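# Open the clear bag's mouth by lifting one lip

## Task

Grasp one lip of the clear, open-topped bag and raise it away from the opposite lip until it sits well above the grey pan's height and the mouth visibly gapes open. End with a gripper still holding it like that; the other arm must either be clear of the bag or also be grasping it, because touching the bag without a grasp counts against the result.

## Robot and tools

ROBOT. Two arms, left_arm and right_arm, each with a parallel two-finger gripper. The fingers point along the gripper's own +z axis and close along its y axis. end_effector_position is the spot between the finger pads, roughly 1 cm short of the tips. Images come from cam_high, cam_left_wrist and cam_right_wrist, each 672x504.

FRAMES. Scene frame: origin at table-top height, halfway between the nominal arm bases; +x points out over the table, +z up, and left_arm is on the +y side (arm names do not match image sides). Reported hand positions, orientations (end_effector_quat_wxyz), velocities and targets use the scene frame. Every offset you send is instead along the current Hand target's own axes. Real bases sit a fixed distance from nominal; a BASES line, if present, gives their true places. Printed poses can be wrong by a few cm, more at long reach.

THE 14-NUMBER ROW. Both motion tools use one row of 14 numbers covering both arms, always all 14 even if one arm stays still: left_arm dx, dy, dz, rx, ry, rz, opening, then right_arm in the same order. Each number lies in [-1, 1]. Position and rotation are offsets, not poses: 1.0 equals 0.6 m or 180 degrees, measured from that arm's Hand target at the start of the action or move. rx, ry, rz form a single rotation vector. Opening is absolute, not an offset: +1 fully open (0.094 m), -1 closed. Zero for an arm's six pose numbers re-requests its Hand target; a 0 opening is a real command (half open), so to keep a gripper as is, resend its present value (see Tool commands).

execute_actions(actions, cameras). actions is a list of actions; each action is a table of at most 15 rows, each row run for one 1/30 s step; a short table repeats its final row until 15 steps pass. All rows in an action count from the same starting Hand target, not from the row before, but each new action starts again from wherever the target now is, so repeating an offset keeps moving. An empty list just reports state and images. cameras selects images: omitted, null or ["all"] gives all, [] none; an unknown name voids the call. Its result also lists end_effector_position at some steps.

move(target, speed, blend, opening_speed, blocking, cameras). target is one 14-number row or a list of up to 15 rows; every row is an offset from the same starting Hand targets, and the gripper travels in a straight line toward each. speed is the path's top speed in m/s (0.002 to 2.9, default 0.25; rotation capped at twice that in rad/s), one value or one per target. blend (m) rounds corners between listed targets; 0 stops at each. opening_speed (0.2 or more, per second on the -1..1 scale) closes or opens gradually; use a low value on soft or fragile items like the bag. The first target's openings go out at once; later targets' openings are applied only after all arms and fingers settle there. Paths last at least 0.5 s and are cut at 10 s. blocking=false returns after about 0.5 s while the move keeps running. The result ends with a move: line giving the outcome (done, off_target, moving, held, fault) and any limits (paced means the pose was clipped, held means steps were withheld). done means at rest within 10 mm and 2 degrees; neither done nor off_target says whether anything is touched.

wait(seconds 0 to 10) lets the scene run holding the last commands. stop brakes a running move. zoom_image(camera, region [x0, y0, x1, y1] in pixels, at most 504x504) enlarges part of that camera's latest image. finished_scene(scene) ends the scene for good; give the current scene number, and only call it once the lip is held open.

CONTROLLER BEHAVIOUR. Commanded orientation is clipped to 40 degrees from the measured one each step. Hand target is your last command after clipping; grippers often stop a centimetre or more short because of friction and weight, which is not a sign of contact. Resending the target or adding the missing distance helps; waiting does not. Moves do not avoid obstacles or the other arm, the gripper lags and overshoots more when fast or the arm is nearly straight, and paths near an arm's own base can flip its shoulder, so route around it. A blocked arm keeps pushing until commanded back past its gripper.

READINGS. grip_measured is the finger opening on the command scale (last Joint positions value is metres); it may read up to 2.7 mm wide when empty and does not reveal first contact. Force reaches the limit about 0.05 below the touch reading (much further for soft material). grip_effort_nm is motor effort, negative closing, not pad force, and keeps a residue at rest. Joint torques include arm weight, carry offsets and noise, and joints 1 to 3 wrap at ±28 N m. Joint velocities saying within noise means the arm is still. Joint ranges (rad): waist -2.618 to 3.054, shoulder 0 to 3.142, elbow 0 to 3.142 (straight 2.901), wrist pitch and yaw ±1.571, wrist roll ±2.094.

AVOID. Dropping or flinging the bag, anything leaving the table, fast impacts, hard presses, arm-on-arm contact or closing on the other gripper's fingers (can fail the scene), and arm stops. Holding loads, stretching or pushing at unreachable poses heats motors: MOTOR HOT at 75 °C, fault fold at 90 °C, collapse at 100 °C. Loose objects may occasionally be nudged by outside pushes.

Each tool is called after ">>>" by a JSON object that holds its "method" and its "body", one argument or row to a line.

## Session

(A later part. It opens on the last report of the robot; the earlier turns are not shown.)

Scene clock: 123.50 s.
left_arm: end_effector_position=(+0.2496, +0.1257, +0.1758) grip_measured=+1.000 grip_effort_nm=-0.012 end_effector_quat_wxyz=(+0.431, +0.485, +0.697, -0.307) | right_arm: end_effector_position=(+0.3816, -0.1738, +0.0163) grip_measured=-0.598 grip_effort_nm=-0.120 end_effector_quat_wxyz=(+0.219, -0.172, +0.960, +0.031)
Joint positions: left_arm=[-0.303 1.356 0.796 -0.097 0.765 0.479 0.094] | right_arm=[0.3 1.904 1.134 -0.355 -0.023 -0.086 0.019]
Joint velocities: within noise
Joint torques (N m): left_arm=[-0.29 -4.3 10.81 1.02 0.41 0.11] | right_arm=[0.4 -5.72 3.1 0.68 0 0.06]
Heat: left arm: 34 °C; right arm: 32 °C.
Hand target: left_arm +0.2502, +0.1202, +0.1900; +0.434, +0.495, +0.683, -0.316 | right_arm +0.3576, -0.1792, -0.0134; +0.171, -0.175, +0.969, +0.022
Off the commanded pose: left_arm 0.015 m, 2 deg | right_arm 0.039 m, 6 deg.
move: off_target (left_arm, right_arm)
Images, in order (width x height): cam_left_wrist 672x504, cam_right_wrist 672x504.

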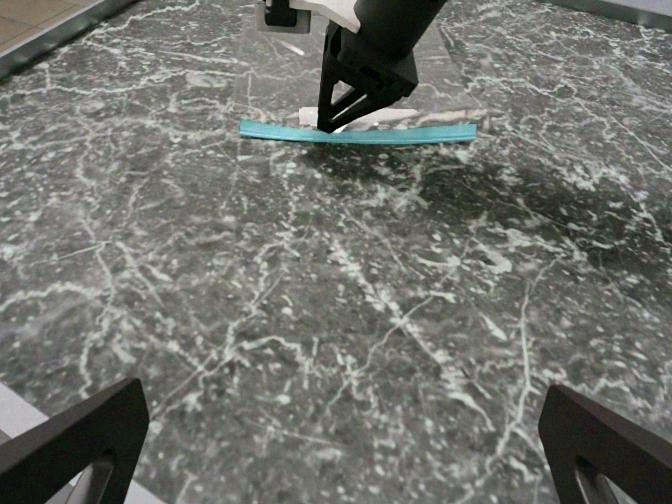

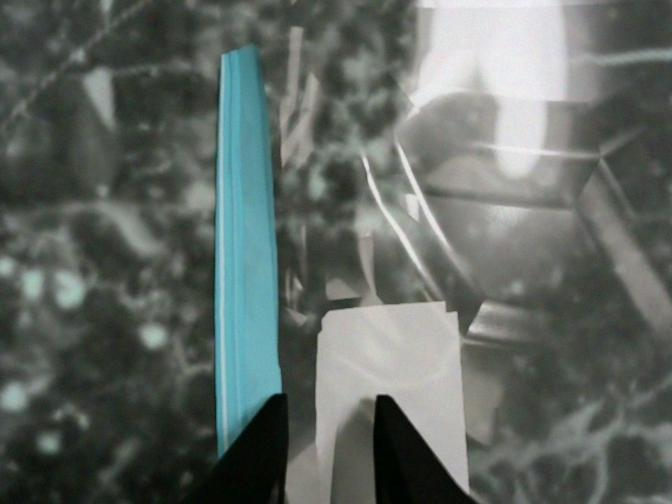

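>>> {"method": "move", "body": {
  "target": [0,0,0,0,0,0,1,0,0,0,0,0,0,-1],
  "opening_speed": 0.25,
  "cameras": ["cam_left_wrist","cam_right_wrist"]
}}

>>> {"method": "zoom_image", "body": {
  "camera": "cam_left_wrist",
  "region": [220, 0, 500, 200]
}}

Scene clock: 128.03 s.
left_arm: end_effector_position=(+0.2496, +0.1257, +0.1758) grip_measured=+1.000 grip_effort_nm=-0.012 end_effector_quat_wxyz=(+0.431, +0.485, +0.697, -0.307) | right_arm: end_effector_position=(+0.3818, -0.1731, +0.0165) grip_measured=-0.995 grip_effort_nm=-0.291 end_effector_quat_wxyz=(+0.220, -0.173, +0.960, +0.031)
Joint positions: left_arm=[-0.303 1.356 0.796 -0.097 0.765 0.479 0.094] | right_arm=[0.301 1.904 1.134 -0.353 -0.023 -0.086 0]
Joint velocities: within noise
Joint torques (N m): left_arm=[-0.29 -4.34 10.81 1.02 0.42 0.12] | right_arm=[0.28 -5.72 3.1 0.66 0.01 0.06]
Heat: left arm: 34 °C; right arm: 32 °C.
Hand target: left_arm +0.2502, +0.1202, +0.1900; +0.434, +0.495, +0.683, -0.316 | right_arm +0.3576, -0.1793, -0.0134; +0.171, -0.175, +0.969, +0.022
Off the commanded pose: left_arm 0.015 m, 2 deg | right_arm 0.039 m, 6 deg.
move: off_target (left_arm, right_arm)
Images, in order (width x height): cam_left_wrist 672x504, cam_right_wrist 672x504.

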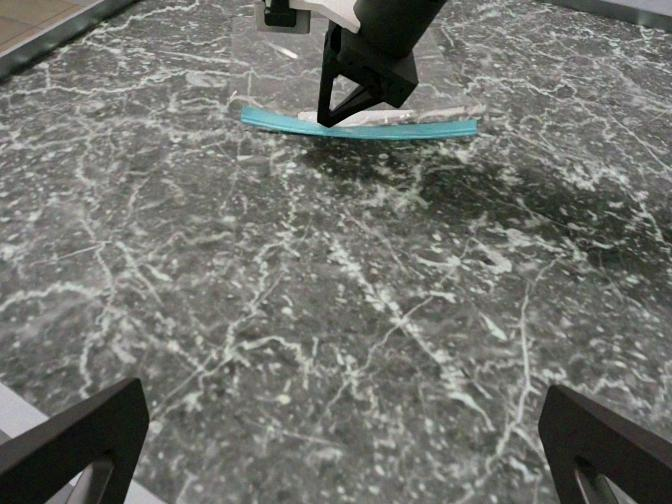

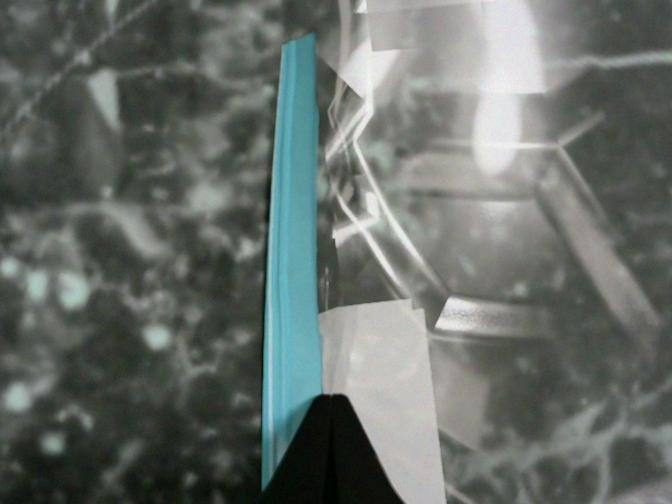

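Scaled by 1.800 from the camera's 672x504 image, which has a finer 960x720 frame.

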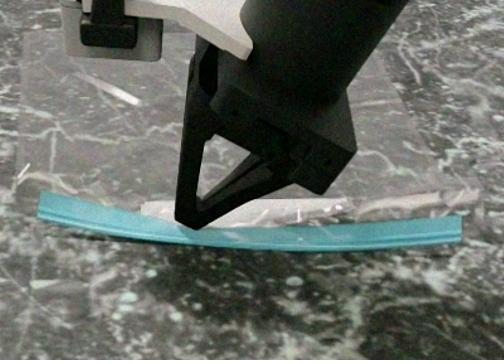

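>>> {"method": "move", "body": {
  "target": [0,0,0,0,0,0,1,-0.051,0,-0.141,0,0,0,-1],
  "speed": 0.06,
  "cameras": ["cam_left_wrist","cam_right_wrist"]
}}

>>> {"method": "zoom_image", "body": {
  "camera": "cam_left_wrist",
  "region": [220, 0, 500, 200]
}}

Scene clock: 133.43 s.
left_arm: end_effector_position=(+0.2496, +0.1257, +0.1758) grip_measured=+1.000 grip_effort_nm=-0.012 end_effector_quat_wxyz=(+0.431, +0.485, +0.697, -0.307) | right_arm: end_effector_position=(+0.3513, -0.1834, +0.0567) grip_measured=-0.995 grip_effort_nm=-0.286 end_effector_quat_wxyz=(+0.151, -0.173, +0.973, +0.019)
Joint positions: left_arm=[-0.303 1.356 0.796 -0.097 0.765 0.479 0.094] | right_arm=[0.301 1.821 1.255 -0.699 -0.012 -0.086 0]
Joint velocities: within noise
Joint torques (N m): left_arm=[-0.24 -4.31 10.84 1.04 0.42 0.1] | right_arm=[0.7 -9.52 9.46 0.49 0.02 0.1]
Heat: left arm: 34 °C; right arm: 33 °C.
Hand target: left_arm +0.2502, +0.1202, +0.1900; +0.434, +0.495, +0.683, -0.316 | right_arm +0.3572, -0.1778, +0.0765; +0.171, -0.175, +0.969, +0.022
Off the commanded pose: left_arm 0.015 m, 2 deg | right_arm 0.021 m, 2 deg.
move: off_target (left_arm, right_arm)
Images, in order (width x height): cam_left_wrist 672x504, cam_right_wrist 672x504.

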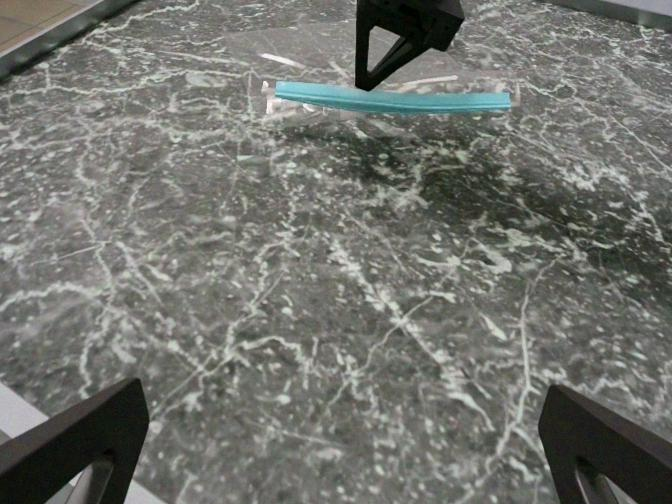

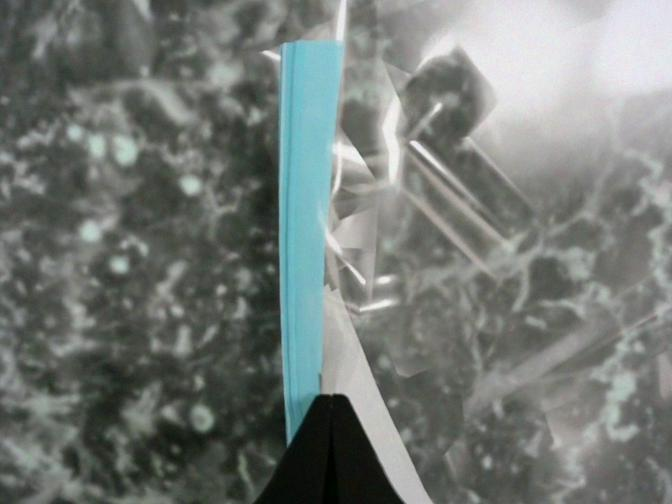

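Scaled by 1.800 from the camera's 672x504 image, which has a finer 960x720 frame.

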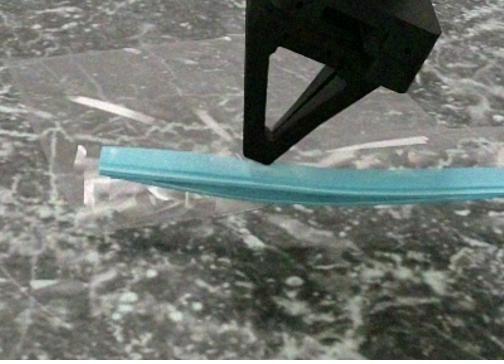

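Gripped. Continue lifting.

>>> {"method": "move", "body": {
  "target": [0,0,0,0,0,0,1,-0.046,0,-0.125,0,0,0,-1],
  "speed": 0.06,
  "cameras": ["cam_left_wrist","cam_right_wrist"]
}}

>>> {"method": "zoom_image", "body": {
  "camera": "cam_left_wrist",
  "region": [220, 0, 550, 200]
}}

Scene clock: 138.63 s.
left_arm: end_effector_position=(+0.2496, +0.1257, +0.1758) grip_measured=+1.000 grip_effort_nm=-0.007 end_effector_quat_wxyz=(+0.431, +0.485, +0.697, -0.307) | right_arm: end_effector_position=(+0.3552, -0.1799, +0.1353) grip_measured=-0.995 grip_effort_nm=-0.276 end_effector_quat_wxyz=(+0.150, -0.176, +0.973, +0.020)
Joint positions: left_arm=[-0.303 1.356 0.796 -0.097 0.765 0.479 0.094] | right_arm=[0.307 1.79 1.535 -1.011 -0.012 -0.086 0]
Joint velocities: within noise
Joint torques (N m): left_arm=[-0.27 -4.31 10.85 1.03 0.42 0.11] | right_arm=[0.47 -9.55 9.87 0.47 0.03 0.11]
Heat: left arm: 34 °C; right arm: 34 °C.
Hand target: left_arm +0.2502, +0.1202, +0.1900; +0.434, +0.495, +0.683, -0.316 | right_arm +0.3572, -0.1764, +0.1565; +0.171, -0.175, +0.969, +0.022
Off the commanded pose: left_arm 0.015 m, 2 deg | right_arm 0.022 m, 2 deg.
move: off_target (left_arm, right_arm)
Images, in order (width x height): cam_left_wrist 672x504, cam_right_wrist 672x504.

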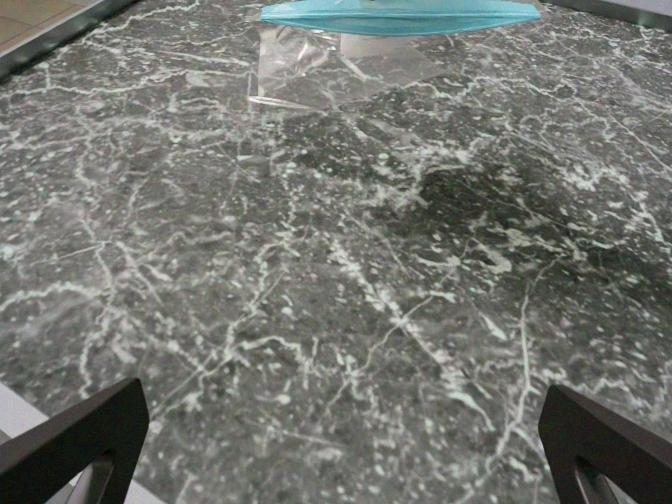

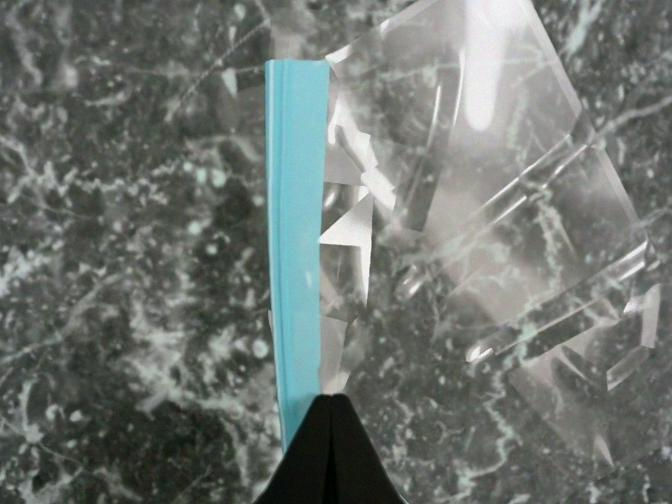

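Scaled by 1.527 from the camera's 672x504 image, which has a finer 960x720 frame.

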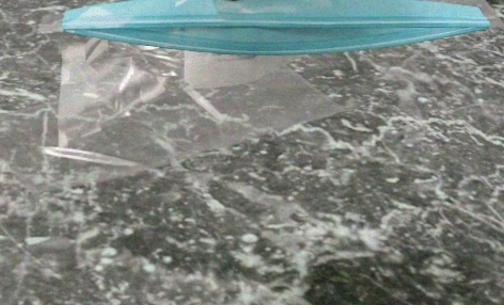

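>>> {"method": "move", "body": {
  "target": [-0.136,0,-0.063,0,-0.08,0,1,-0.04,0,-0.11,0,0,0,-1],
  "speed": 0.08
}}

>>> {"method": "zoom_image", "body": {
  "camera": "cam_left_wrist",
  "region": [200, 30, 600, 330]
}}

Scene clock: 146.23 s.
left_arm: end_effector_position=(+0.2448, +0.1233, +0.2427) grip_measured=+1.000 grip_effort_nm=-0.012 end_effector_quat_wxyz=(+0.471, +0.436, +0.665, -0.381) | right_arm: end_effector_position=(+0.3553, -0.1783, +0.2242) grip_measured=-0.995 grip_effort_nm=-0.295 end_effector_quat_wxyz=(+0.173, -0.177, +0.969, +0.022)
Joint positions: left_arm=[-0.268 1.269 0.828 -0.002 0.901 0.256 0.094] | right_arm=[0.311 1.802 1.893 -1.311 -0.012 -0.086 0]
Joint velocities: within noise
Joint torques (N m): left_arm=[0.42 -5.89 11.02 2.19 0.36 -0.04] | right_arm=[0.49 -6.01 9.57 0.55 0.05 0.11]
Heat: left arm: 35 °C; right arm: 35 °C.
Hand target: left_arm +0.2504, +0.1199, +0.2799; +0.516, +0.452, +0.623, -0.376 | right_arm +0.3570, -0.1752, +0.2267; +0.171, -0.175, +0.969, +0.022
Off the commanded pose: left_arm 0.038 m, 7 deg | right_arm 0.004 m, 0 deg.
move: off_target (left_arm)

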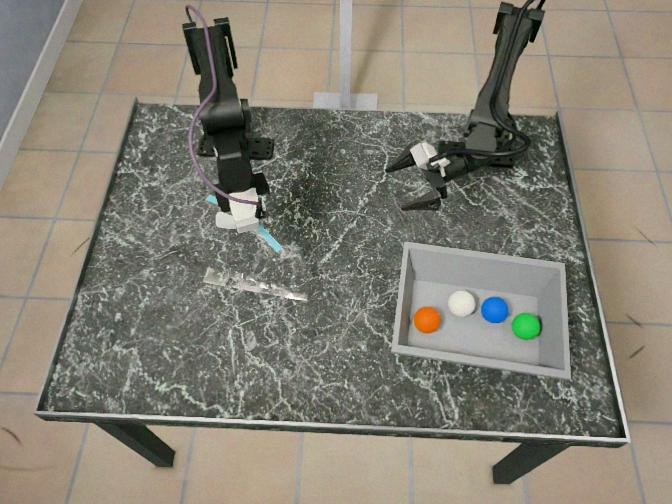

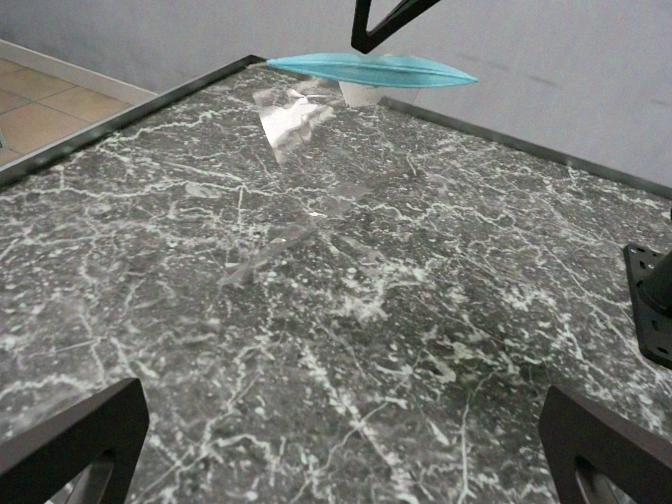

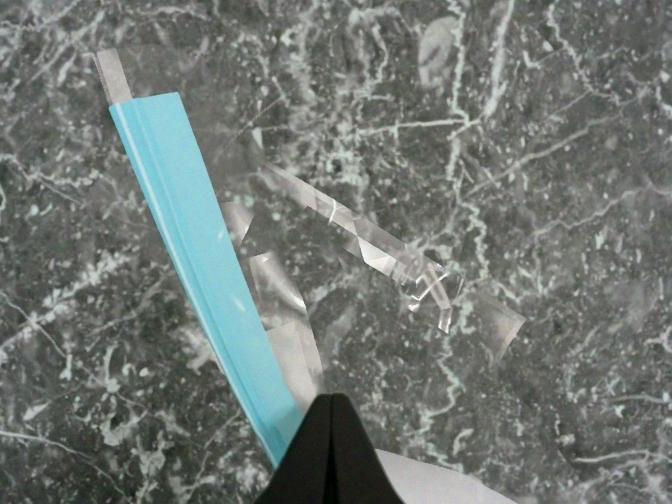

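Scaled by 1.260 from the camera's 672x504 image, which has a finer 960x720 frame.

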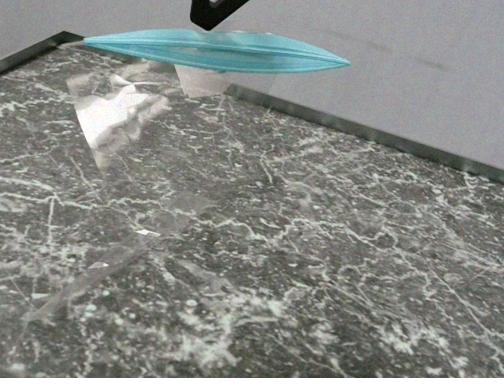

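>>> {"method": "zoom_image", "body": {
  "camera": "cam_left_wrist",
  "region": [250, 30, 490, 130]
}}

>>> {"method": "zoom_image", "body": {
  "camera": "cam_right_wrist",
  "region": [80, 40, 380, 500]
}}

>>> {"method": "zoom_image", "body": {
  "camera": "cam_high",
  "region": [190, 160, 320, 310]
}}

Scaled by 2.100 from the camera's 672x504 image, which has a finer 960x720 frame.

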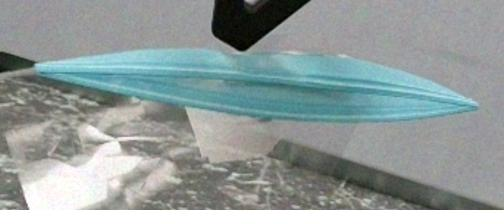

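Scaled by 1.096 from the camera's 672x504 image, which has a finer 960x720 frame.

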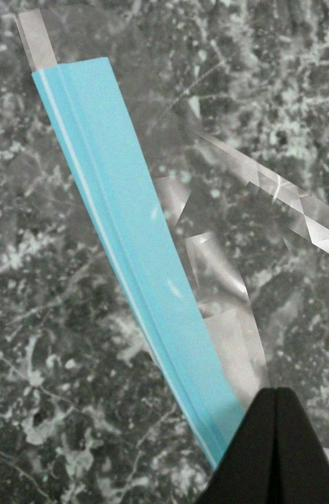

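Scaled by 3.360 from the camera's 672x504 image, which has a finer 960x720 frame.

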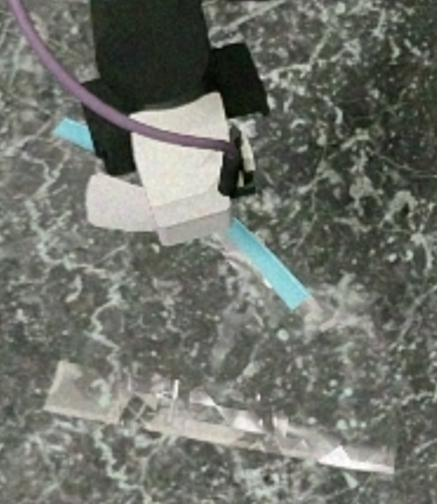

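>>> {"method": "wait", "body": {
  "seconds": 1,
  "cameras": ["cam_left_wrist"]
}}

>>> {"method": "zoom_image", "body": {
  "camera": "cam_left_wrist",
  "region": [200, 30, 540, 290]
}}

Scene clock: 159.07 s.
left_arm: end_effector_position=(+0.2449, +0.1232, +0.2430) grip_measured=+1.000 grip_effort_nm=-0.012 end_effector_quat_wxyz=(+0.471, +0.437, +0.665, -0.381) | right_arm: end_effector_position=(+0.3549, -0.1784, +0.2241) grip_measured=-0.995 grip_effort_nm=-0.286 end_effector_quat_wxyz=(+0.172, -0.177, +0.969, +0.022)
Joint positions: left_arm=[-0.268 1.269 0.828 -0.001 0.901 0.256 0.094] | right_arm=[0.311 1.802 1.893 -1.312 -0.012 -0.085 0]
Joint velocities: within noise
Joint torques (N m): left_arm=[0.47 -5.9 11.06 2.17 0.35 -0.05] | right_arm=[0.47 -6.01 9.55 0.58 0.05 0.11]
Heat: left arm: 38 °C; right arm: 35 °C.
Hand target: left_arm +0.2504, +0.1199, +0.2799; +0.516, +0.452, +0.623, -0.376 | right_arm +0.3570, -0.1752, +0.2267; +0.171, -0.175, +0.969, +0.022
Tool commands: left_gripper/opening=+1.0 right_gripper/opening=-1.0
Off the commanded pose: left_arm 0.038 m, 7 deg | right_arm 0.005 m, 0 deg.
wait: 1.00 s; at rest from the start
Images, in order (width x height): cam_left_wrist 672x504.

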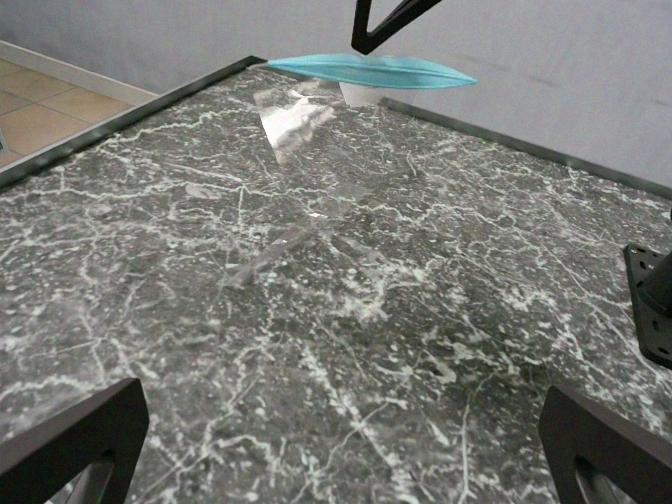

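Scaled by 1.482 from the camera's 672x504 image, which has a finer 960x720 frame.

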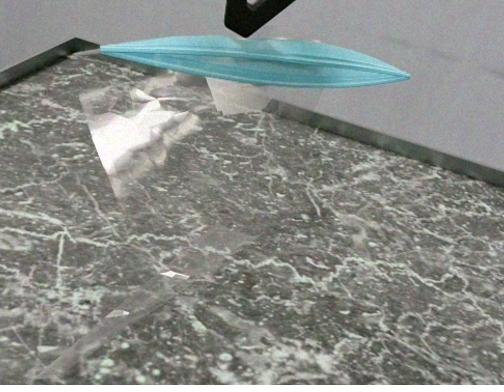

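>>> {"method": "move", "body": {
  "target": [0,0,0,0,0,0,1,0.145,0.091,0.105,0,0,0,-1],
  "speed": 0.08
}}

>>> {"method": "zoom_image", "body": {
  "camera": "cam_left_wrist",
  "region": [200, 30, 640, 330]
}}

Scene clock: 183.13 s.
left_arm: end_effector_position=(+0.2446, +0.1233, +0.2444) grip_measured=+1.000 grip_effort_nm=-0.007 end_effector_quat_wxyz=(+0.473, +0.437, +0.663, -0.381) | right_arm: end_effector_position=(+0.2804, -0.1453, +0.1342) grip_measured=-0.995 grip_effort_nm=-0.276 end_effector_quat_wxyz=(+0.152, -0.184, +0.971, +0.026)
Joint positions: left_arm=[-0.268 1.266 0.828 0.001 0.901 0.256 0.094] | right_arm=[0.482 1.564 1.277 -0.975 0.028 0.067 0]
Joint velocities: within noise
Joint torques (N m): left_arm=[0.44 -5.5 11.03 2.18 0.33 -0.05] | right_arm=[0.31 -7.6 4.94 1.04 0.15 0.11]
Heat: left arm: 41 °C; right arm: 34 °C.
Hand target: left_arm +0.2504, +0.1199, +0.2799; +0.516, +0.452, +0.623, -0.376 | right_arm +0.2818, -0.1464, +0.1371; +0.171, -0.176, +0.969, +0.022
Off the commanded pose: left_arm 0.036 m, 7 deg | right_arm 0.003 m, 2 deg.
move: off_target (left_arm)

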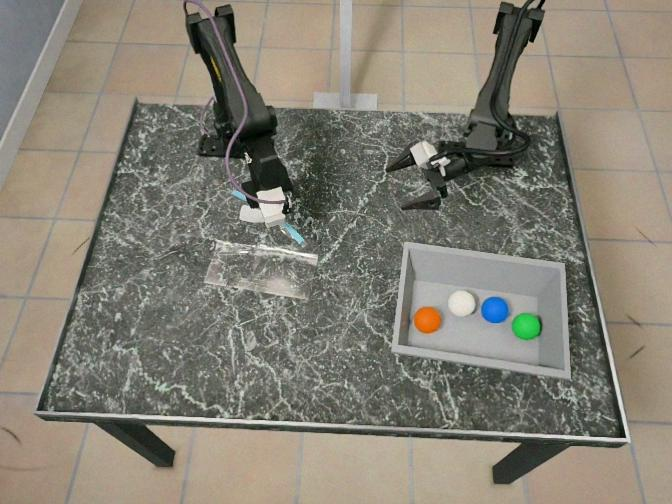

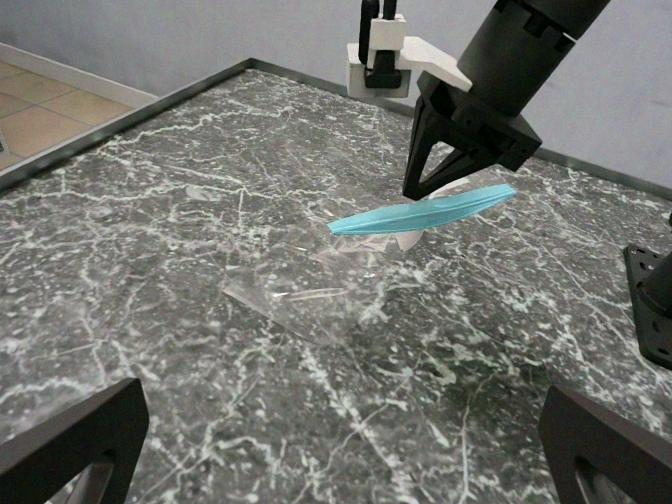

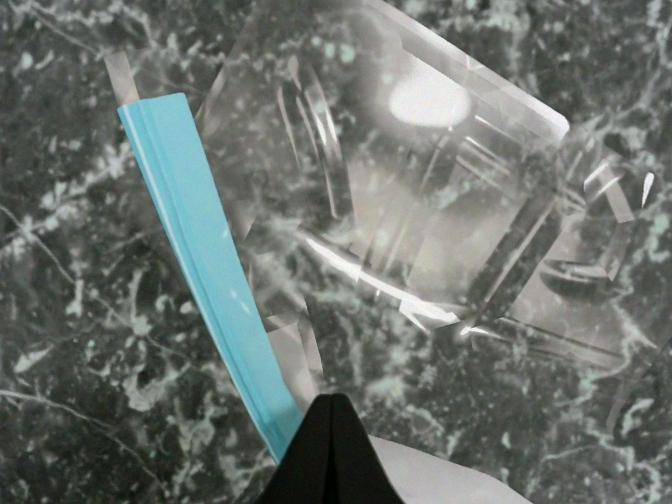

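Scaled by 1.145 from the camera's 672x504 image, which has a finer 960x720 frame.

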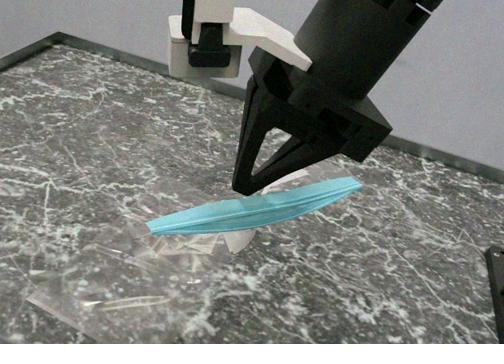

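>>> {"method": "zoom_image", "body": {
  "camera": "cam_left_wrist",
  "region": [310, 140, 540, 290]
}}

>>> {"method": "zoom_image", "body": {
  "camera": "cam_right_wrist",
  "region": [100, 230, 500, 504]
}}

Scaled by 2.191 from the camera's 672x504 image, which has a finer 960x720 frame.

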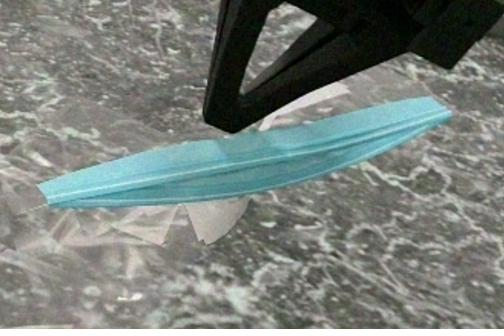

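Scaled by 1.260 from the camera's 672x504 image, which has a finer 960x720 frame.

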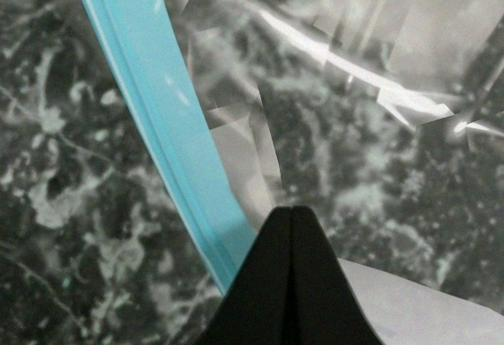

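>>> {"method": "move", "body": {
  "target": [0,0,0,0,0,0,1,0.095,0.036,0.145,0,0,0,-1],
  "speed": 0.08
}}

Scene clock: 192.03 s.
left_arm: end_effector_position=(+0.2446, +0.1233, +0.2444) grip_measured=+1.000 grip_effort_nm=-0.007 end_effector_quat_wxyz=(+0.473, +0.437, +0.663, -0.381) | right_arm: end_effector_position=(+0.2524, -0.1346, +0.0417) grip_measured=-0.995 grip_effort_nm=-0.286 end_effector_quat_wxyz=(+0.166, -0.183, +0.969, +0.029)
Joint positions: left_arm=[-0.268 1.266 0.828 0.001 0.901 0.256 0.094] | right_arm=[0.564 1.553 0.877 -0.56 0.056 0.146 0]
Joint velocities: within noise
Joint torques (N m): left_arm=[0.44 -5.45 11.03 2.18 0.35 -0.04] | right_arm=[0.46 -4.77 4.63 1.1 0.17 0.11]
Heat: left arm: 42 °C; right arm: 34 °C.
Hand target: left_arm +0.2504, +0.1199, +0.2799; +0.516, +0.452, +0.623, -0.376 | right_arm +0.2523, -0.1362, +0.0355; +0.171, -0.175, +0.969, +0.022
Off the commanded pose: left_arm 0.036 m, 7 deg | right_arm 0.006 m, 1 deg.
move: off_target (left_arm)

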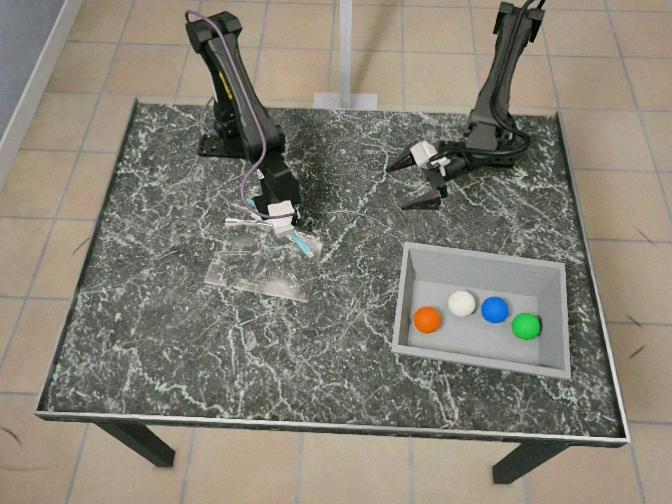

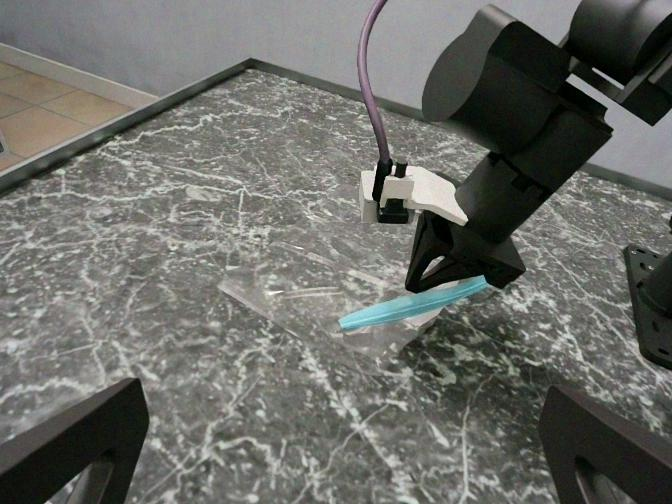

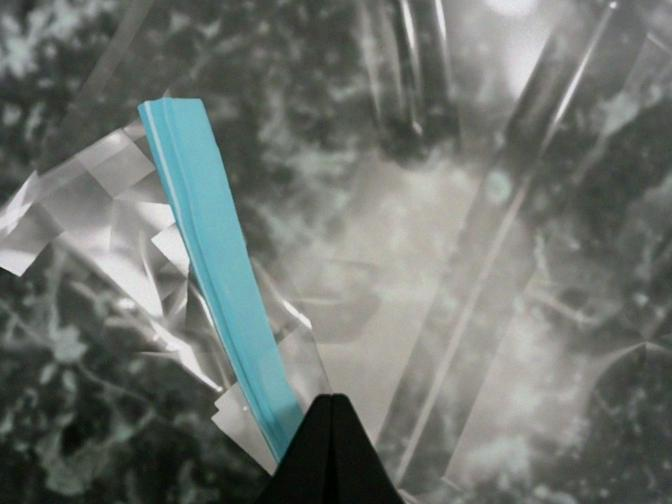

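>>> {"method": "move", "body": {
  "target": [0,0,0,0,0,0,1,0.048,0.038,0.003,0,0,0,-1],
  "speed": 0.08,
  "cameras": ["cam_left_wrist","cam_right_wrist"]
}}

>>> {"method": "zoom_image", "body": {
  "camera": "cam_left_wrist",
  "region": [200, 200, 560, 420]
}}

Scene clock: 199.60 s.
left_arm: end_effector_position=(+0.2446, +0.1233, +0.2444) grip_measured=+1.000 grip_effort_nm=-0.012 end_effector_quat_wxyz=(+0.473, +0.437, +0.663, -0.381) | right_arm: end_effector_position=(+0.2179, -0.1227, +0.0217) grip_measured=-0.995 grip_effort_nm=-0.281 end_effector_quat_wxyz=(+0.153, -0.184, +0.971, +0.024)
Joint positions: left_arm=[-0.268 1.266 0.828 0.001 0.901 0.256 0.094] | right_arm=[0.676 1.529 0.776 -0.518 0.089 0.251 0]
Joint velocities: within noise
Joint torques (N m): left_arm=[0.46 -5.44 11.08 2.18 0.35 -0.03] | right_arm=[0.36 -6.46 4.38 0.99 0.23 0.11]
Heat: left arm: 43 °C; right arm: 33 °C.
Hand target: left_arm +0.2504, +0.1199, +0.2799; +0.516, +0.452, +0.623, -0.376 | right_arm +0.2196, -0.1241, +0.0238; +0.171, -0.176, +0.969, +0.022
Off the commanded pose: left_arm 0.036 m, 7 deg | right_arm 0.003 m, 2 deg.
move: off_target (left_arm)
Images, in order (width x height): cam_left_wrist 672x504, cam_right_wrist 672x504.

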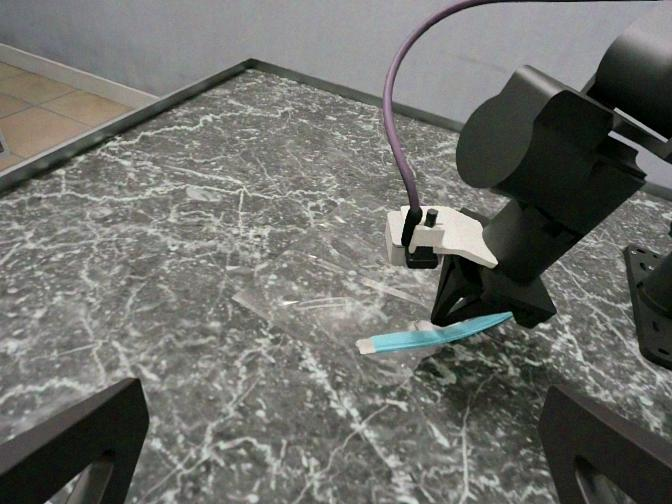

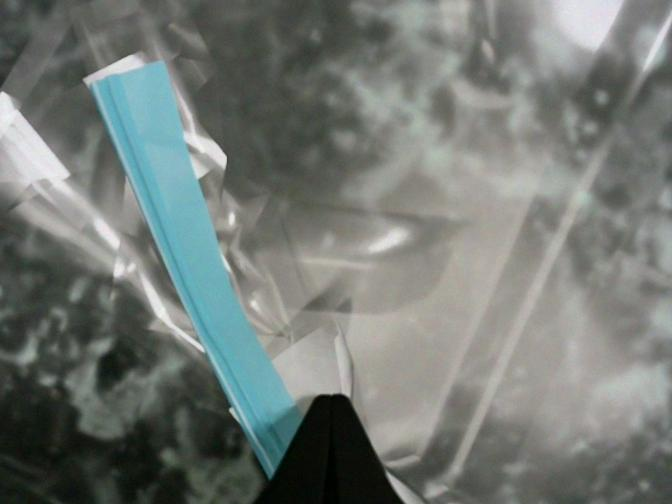

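Scaled by 1.400 from the camera's 672x504 image, which has a finer 960x720 frame.

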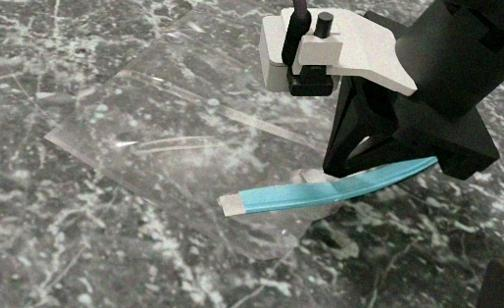

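>>> {"method": "move", "body": {
  "target": [
    [0,0,0,0,0,0,1,0,0,0,0,0,0,-0.3],
    [0,0,0,0,0,0,1,-0.06,0,-0.2,0,0,0,0.06]
  ],
  "speed": 0.1
}}

>>> {"method": "zoom_image", "body": {
  "camera": "cam_left_wrist",
  "region": [200, 200, 560, 420]
}}

Scene clock: 206.70 s.
left_arm: end_effector_position=(+0.2446, +0.1233, +0.2444) grip_measured=+1.000 grip_effort_nm=-0.007 end_effector_quat_wxyz=(+0.473, +0.437, +0.663, -0.381) | right_arm: end_effector_position=(+0.2089, -0.1249, +0.1341) grip_measured=+0.058 grip_effort_nm=0.100 end_effector_quat_wxyz=(+0.153, -0.181, +0.971, +0.024)
Joint positions: left_arm=[-0.268 1.266 0.828 0.001 0.901 0.256 0.094] | right_arm=[0.691 1.375 1.109 -1.008 0.094 0.271 0.05]
Joint velocities: within noise
Joint torques (N m): left_arm=[0.43 -5.48 11.07 2.16 0.35 -0.03] | right_arm=[0.47 -5.33 9.68 0.49 0.22 0.11]
Heat: left arm: 44 °C; right arm: 34 °C.
Hand target: left_arm +0.2504, +0.1199, +0.2799; +0.516, +0.452, +0.623, -0.376 | right_arm +0.2124, -0.1246, +0.1487; +0.171, -0.175, +0.969, +0.022
Off the commanded pose: left_arm 0.036 m, 7 deg | right_arm 0.015 m, 2 deg.
move: off_target (left_arm, right_arm); target 2's new opening was sent with right_arm's hand 0.015 m and 2 deg from that target

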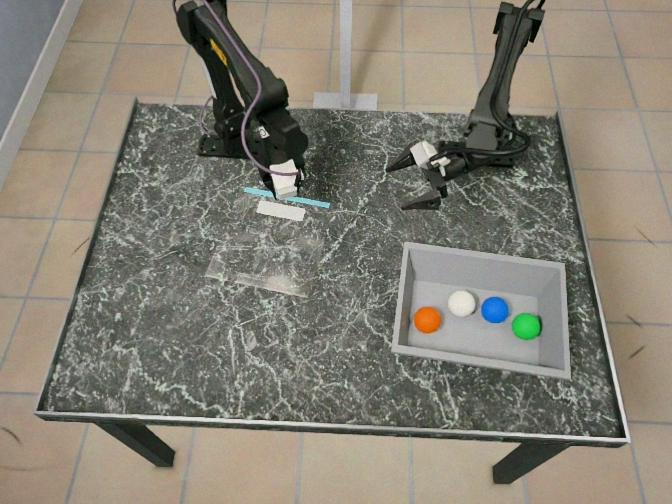

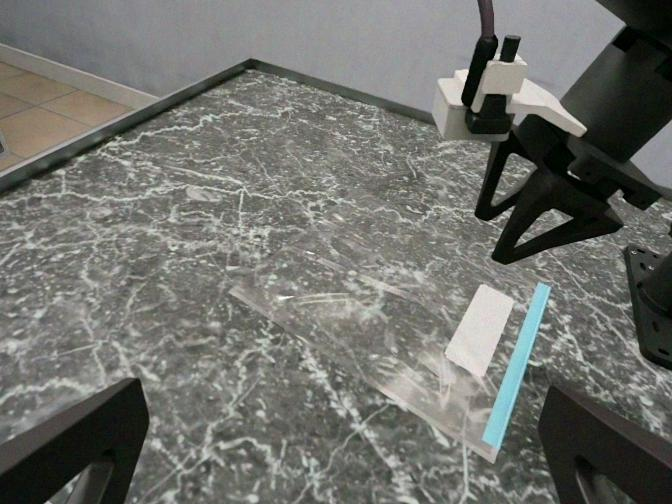

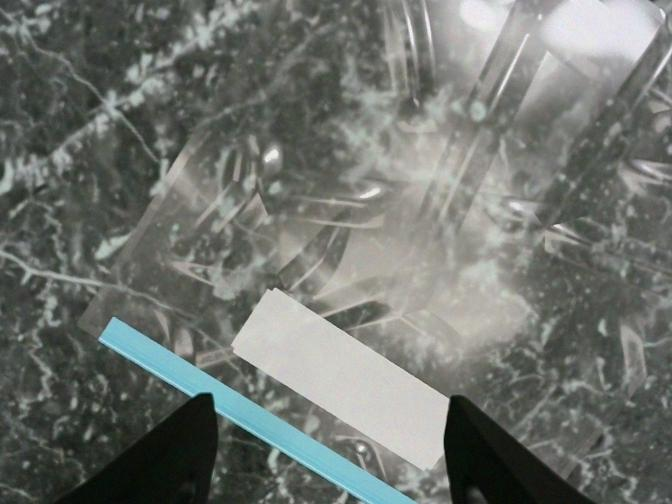

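Scaled by 1.400 from the camera's 672x504 image, which has a finer 960x720 frame.

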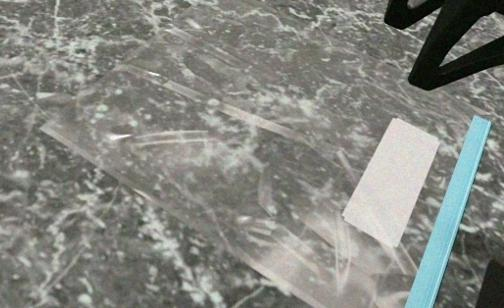

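>>> {"method": "move", "body": {
  "target": [
    [0,0,0,0,0,0,1,0.191,-0.217,-0.084,-0.175,-0.240,-0.184,0.06],
    [0.13,-0.185,0.302,0.115,0.324,0.098,1,0.191,-0.217,-0.084,-0.175,-0.240,-0.184,0.06]
  ]
}}

Scene clock: 228.27 s.
left_arm: end_effector_position=(+0.1934, -0.0689, +0.1634) grip_measured=+1.000 grip_effort_nm=-0.012 end_effector_quat_wxyz=(+0.109, +0.741, +0.650, -0.131) | right_arm: end_effector_position=(+0.1414, -0.2872, +0.1505) grip_measured=+0.058 grip_effort_nm=0.090 end_effector_quat_wxyz=(+0.397, -0.413, +0.786, +0.232)
Joint positions: left_arm=[-0.939 2.287 2.375 -1.404 0.229 0.69 0.094] | right_arm=[-0.858 1.254 0.804 -1.558 -0.88 -2.071 0.05]
Joint velocities: within noise
Joint torques (N m): left_arm=[0.27 -10.82 9.66 0.21 0.08 0.11] | right_arm=[-0.32 -3.06 8.17 -0.79 -0.38 -0.11]
Heat: left arm: 44 °C; right arm: 36 °C.
Hand target: left_arm +0.1953, -0.0701, +0.1700; +0.114, +0.743, +0.646, -0.131 | right_arm +0.1406, -0.2899, +0.1595; +0.453, -0.453, +0.712, +0.288
Off the commanded pose: left_arm 0.007 m, 1 deg | right_arm 0.009 m, 13 deg.
joint sent to its limit (right arm) — joint 4 (wrist pitch), lower limit; joint 6 (wrist roll), lower limit. The joint targets are off in orientation, not in position.
move: off_target (right_arm)

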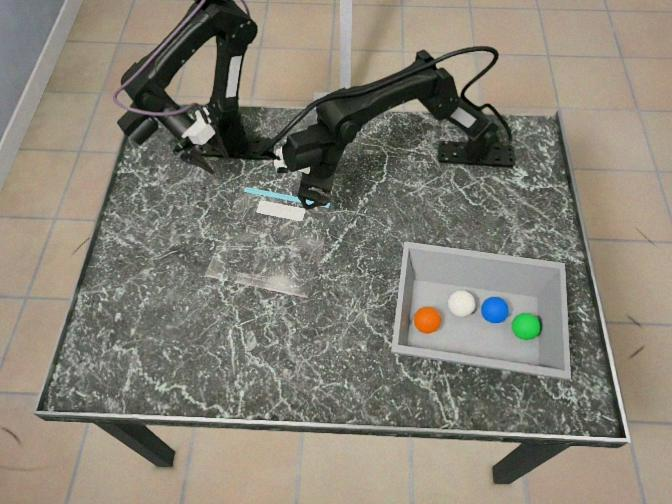

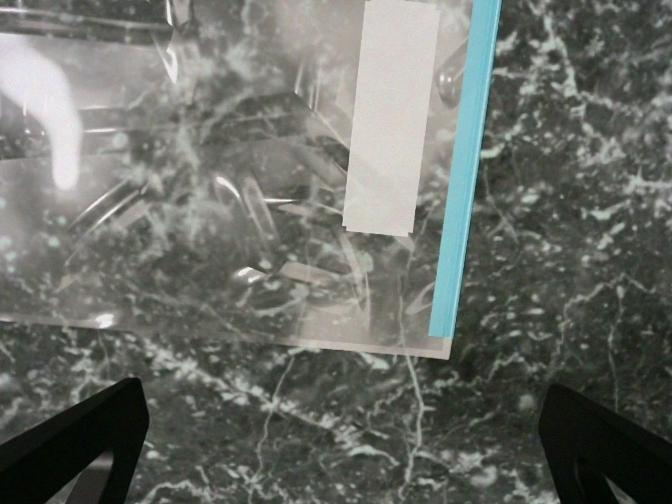

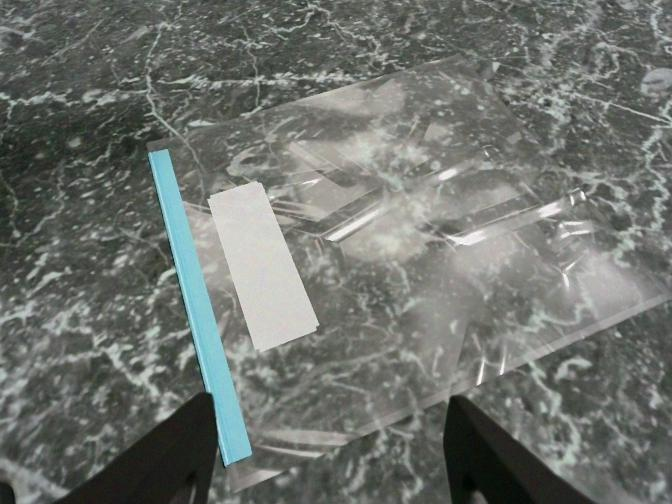

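>>> {"method": "move", "body": {
  "target": [-0.142,-0.065,0.194,0,0,0.047,-0.06,0,0,0,0,0,0,0.06],
  "speed": 0.15,
  "cameras": ["cam_left_wrist","cam_right_wrist"]
}}

Scene clock: 241.47 s.
left_arm: end_effector_position=(+0.1368, -0.1779, +0.0796) grip_measured=-0.058 grip_effort_nm=-0.110 end_effector_quat_wxyz=(+0.123, +0.792, +0.586, -0.121) | right_arm: end_effector_position=(+0.1412, -0.2870, +0.1506) grip_measured=+0.058 grip_effort_nm=0.090 end_effector_quat_wxyz=(+0.397, -0.413, +0.786, +0.233)
Joint positions: left_arm=[-1.148 2.716 2.827 -1.377 0.17 0.651 0.044] | right_arm=[-0.858 1.254 0.804 -1.559 -0.88 -2.071 0.05]
Joint velocities: within noise
Joint torques (N m): left_arm=[0.18 -13.52 9.59 0.53 0.05 -0.05] | right_arm=[-0.31 -3.07 8.18 -0.78 -0.39 -0.11]
Heat: left arm: 40 °C; right arm: 35 °C.
Hand target: left_arm +0.1400, -0.1834, +0.0896; +0.123, +0.789, +0.590, -0.122 | right_arm +0.1406, -0.2899, +0.1595; +0.453, -0.453, +0.712, +0.288
Off the commanded pose: left_arm 0.012 m, 1 deg | right_arm 0.009 m, 13 deg.
elbow stopped short (left arm): the move would have taken joint 3 (elbow) straighter than the controller allows.
joint sent to its limit (right arm) — joint 4 (wrist pitch), lower limit; joint 6 (wrist roll), lower limit. The joint targets are off in orientation, not in position.
move: off_target (left_arm, right_arm)
Images, in order (width x height): cam_left_wrist 672x504, cam_right_wrist 672x504.

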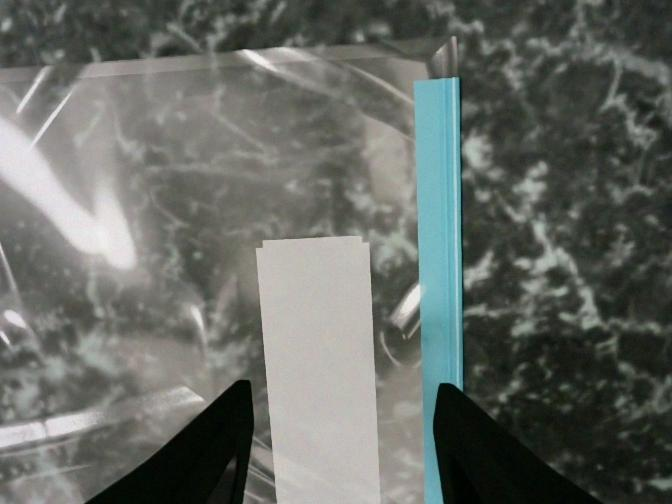

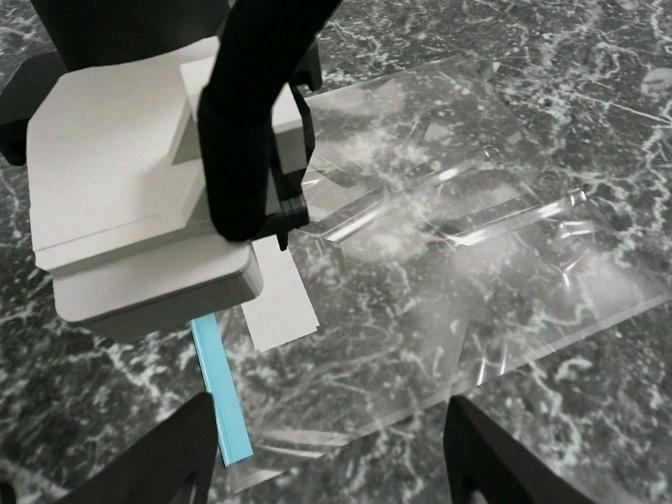

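>>> {"method": "move", "body": {
  "target": [0.035,-0.005,0.055,0,0,0,-0.06,0,0,0,0,0,0,0.06],
  "speed": 0.08,
  "cameras": ["cam_left_wrist","cam_right_wrist"]
}}

>>> {"method": "zoom_image", "body": {
  "camera": "cam_right_wrist",
  "region": [130, 150, 430, 400]
}}

Scene clock: 250.03 s.
left_arm: end_effector_position=(+0.1348, -0.1667, +0.0299) grip_measured=-0.058 grip_effort_nm=-0.090 end_effector_quat_wxyz=(+0.090, +0.791, +0.595, -0.112) | right_arm: end_effector_position=(+0.1412, -0.2870, +0.1506) grip_measured=+0.058 grip_effort_nm=0.095 end_effector_quat_wxyz=(+0.397, -0.413, +0.786, +0.233)
Joint positions: left_arm=[-1.144 2.642 2.498 -1.193 0.17 0.646 0.044] | right_arm=[-0.858 1.254 0.804 -1.559 -0.88 -2.071 0.05]
Joint velocities: within noise
Joint torques (N m): left_arm=[0.68 -18.06 4.86 0.86 0.08 0.07] | right_arm=[-0.32 -3.06 8.17 -0.78 -0.39 -0.11]
Heat: left arm: 39 °C; right arm: 35 °C.
Hand target: left_arm +0.1413, -0.1748, +0.0514; +0.123, +0.789, +0.590, -0.122 | right_arm +0.1406, -0.2899, +0.1595; +0.453, -0.453, +0.712, +0.288
Off the commanded pose: left_arm 0.024 m, 4 deg | right_arm 0.009 m, 13 deg.
joint sent to its limit (right arm) — joint 4 (wrist pitch), lower limit; joint 6 (wrist roll), lower limit. The joint targets are off in orientation, not in position.
move: off_target (left_arm, right_arm)
Images, in order (width x height): cam_left_wrist 672x504, cam_right_wrist 672x504.

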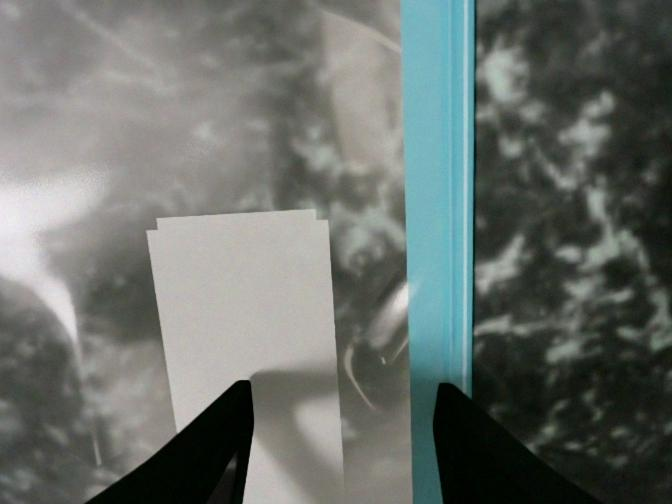

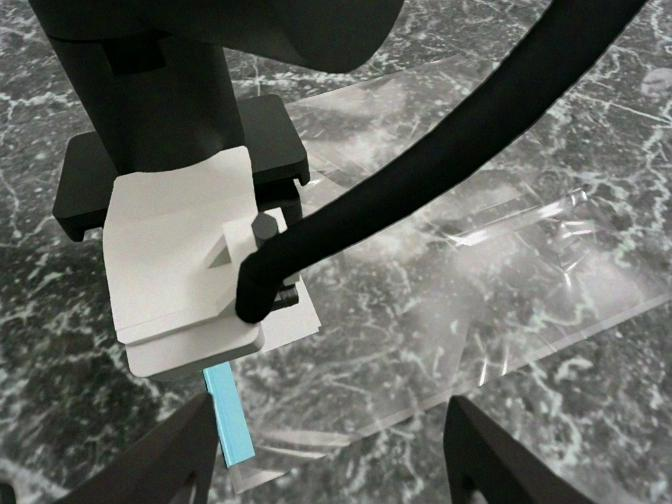

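Scaled by 1.680 from the camera's 672x504 image, which has a finer 960x720 frame.

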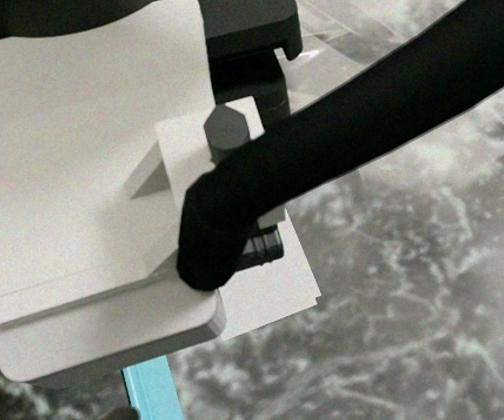

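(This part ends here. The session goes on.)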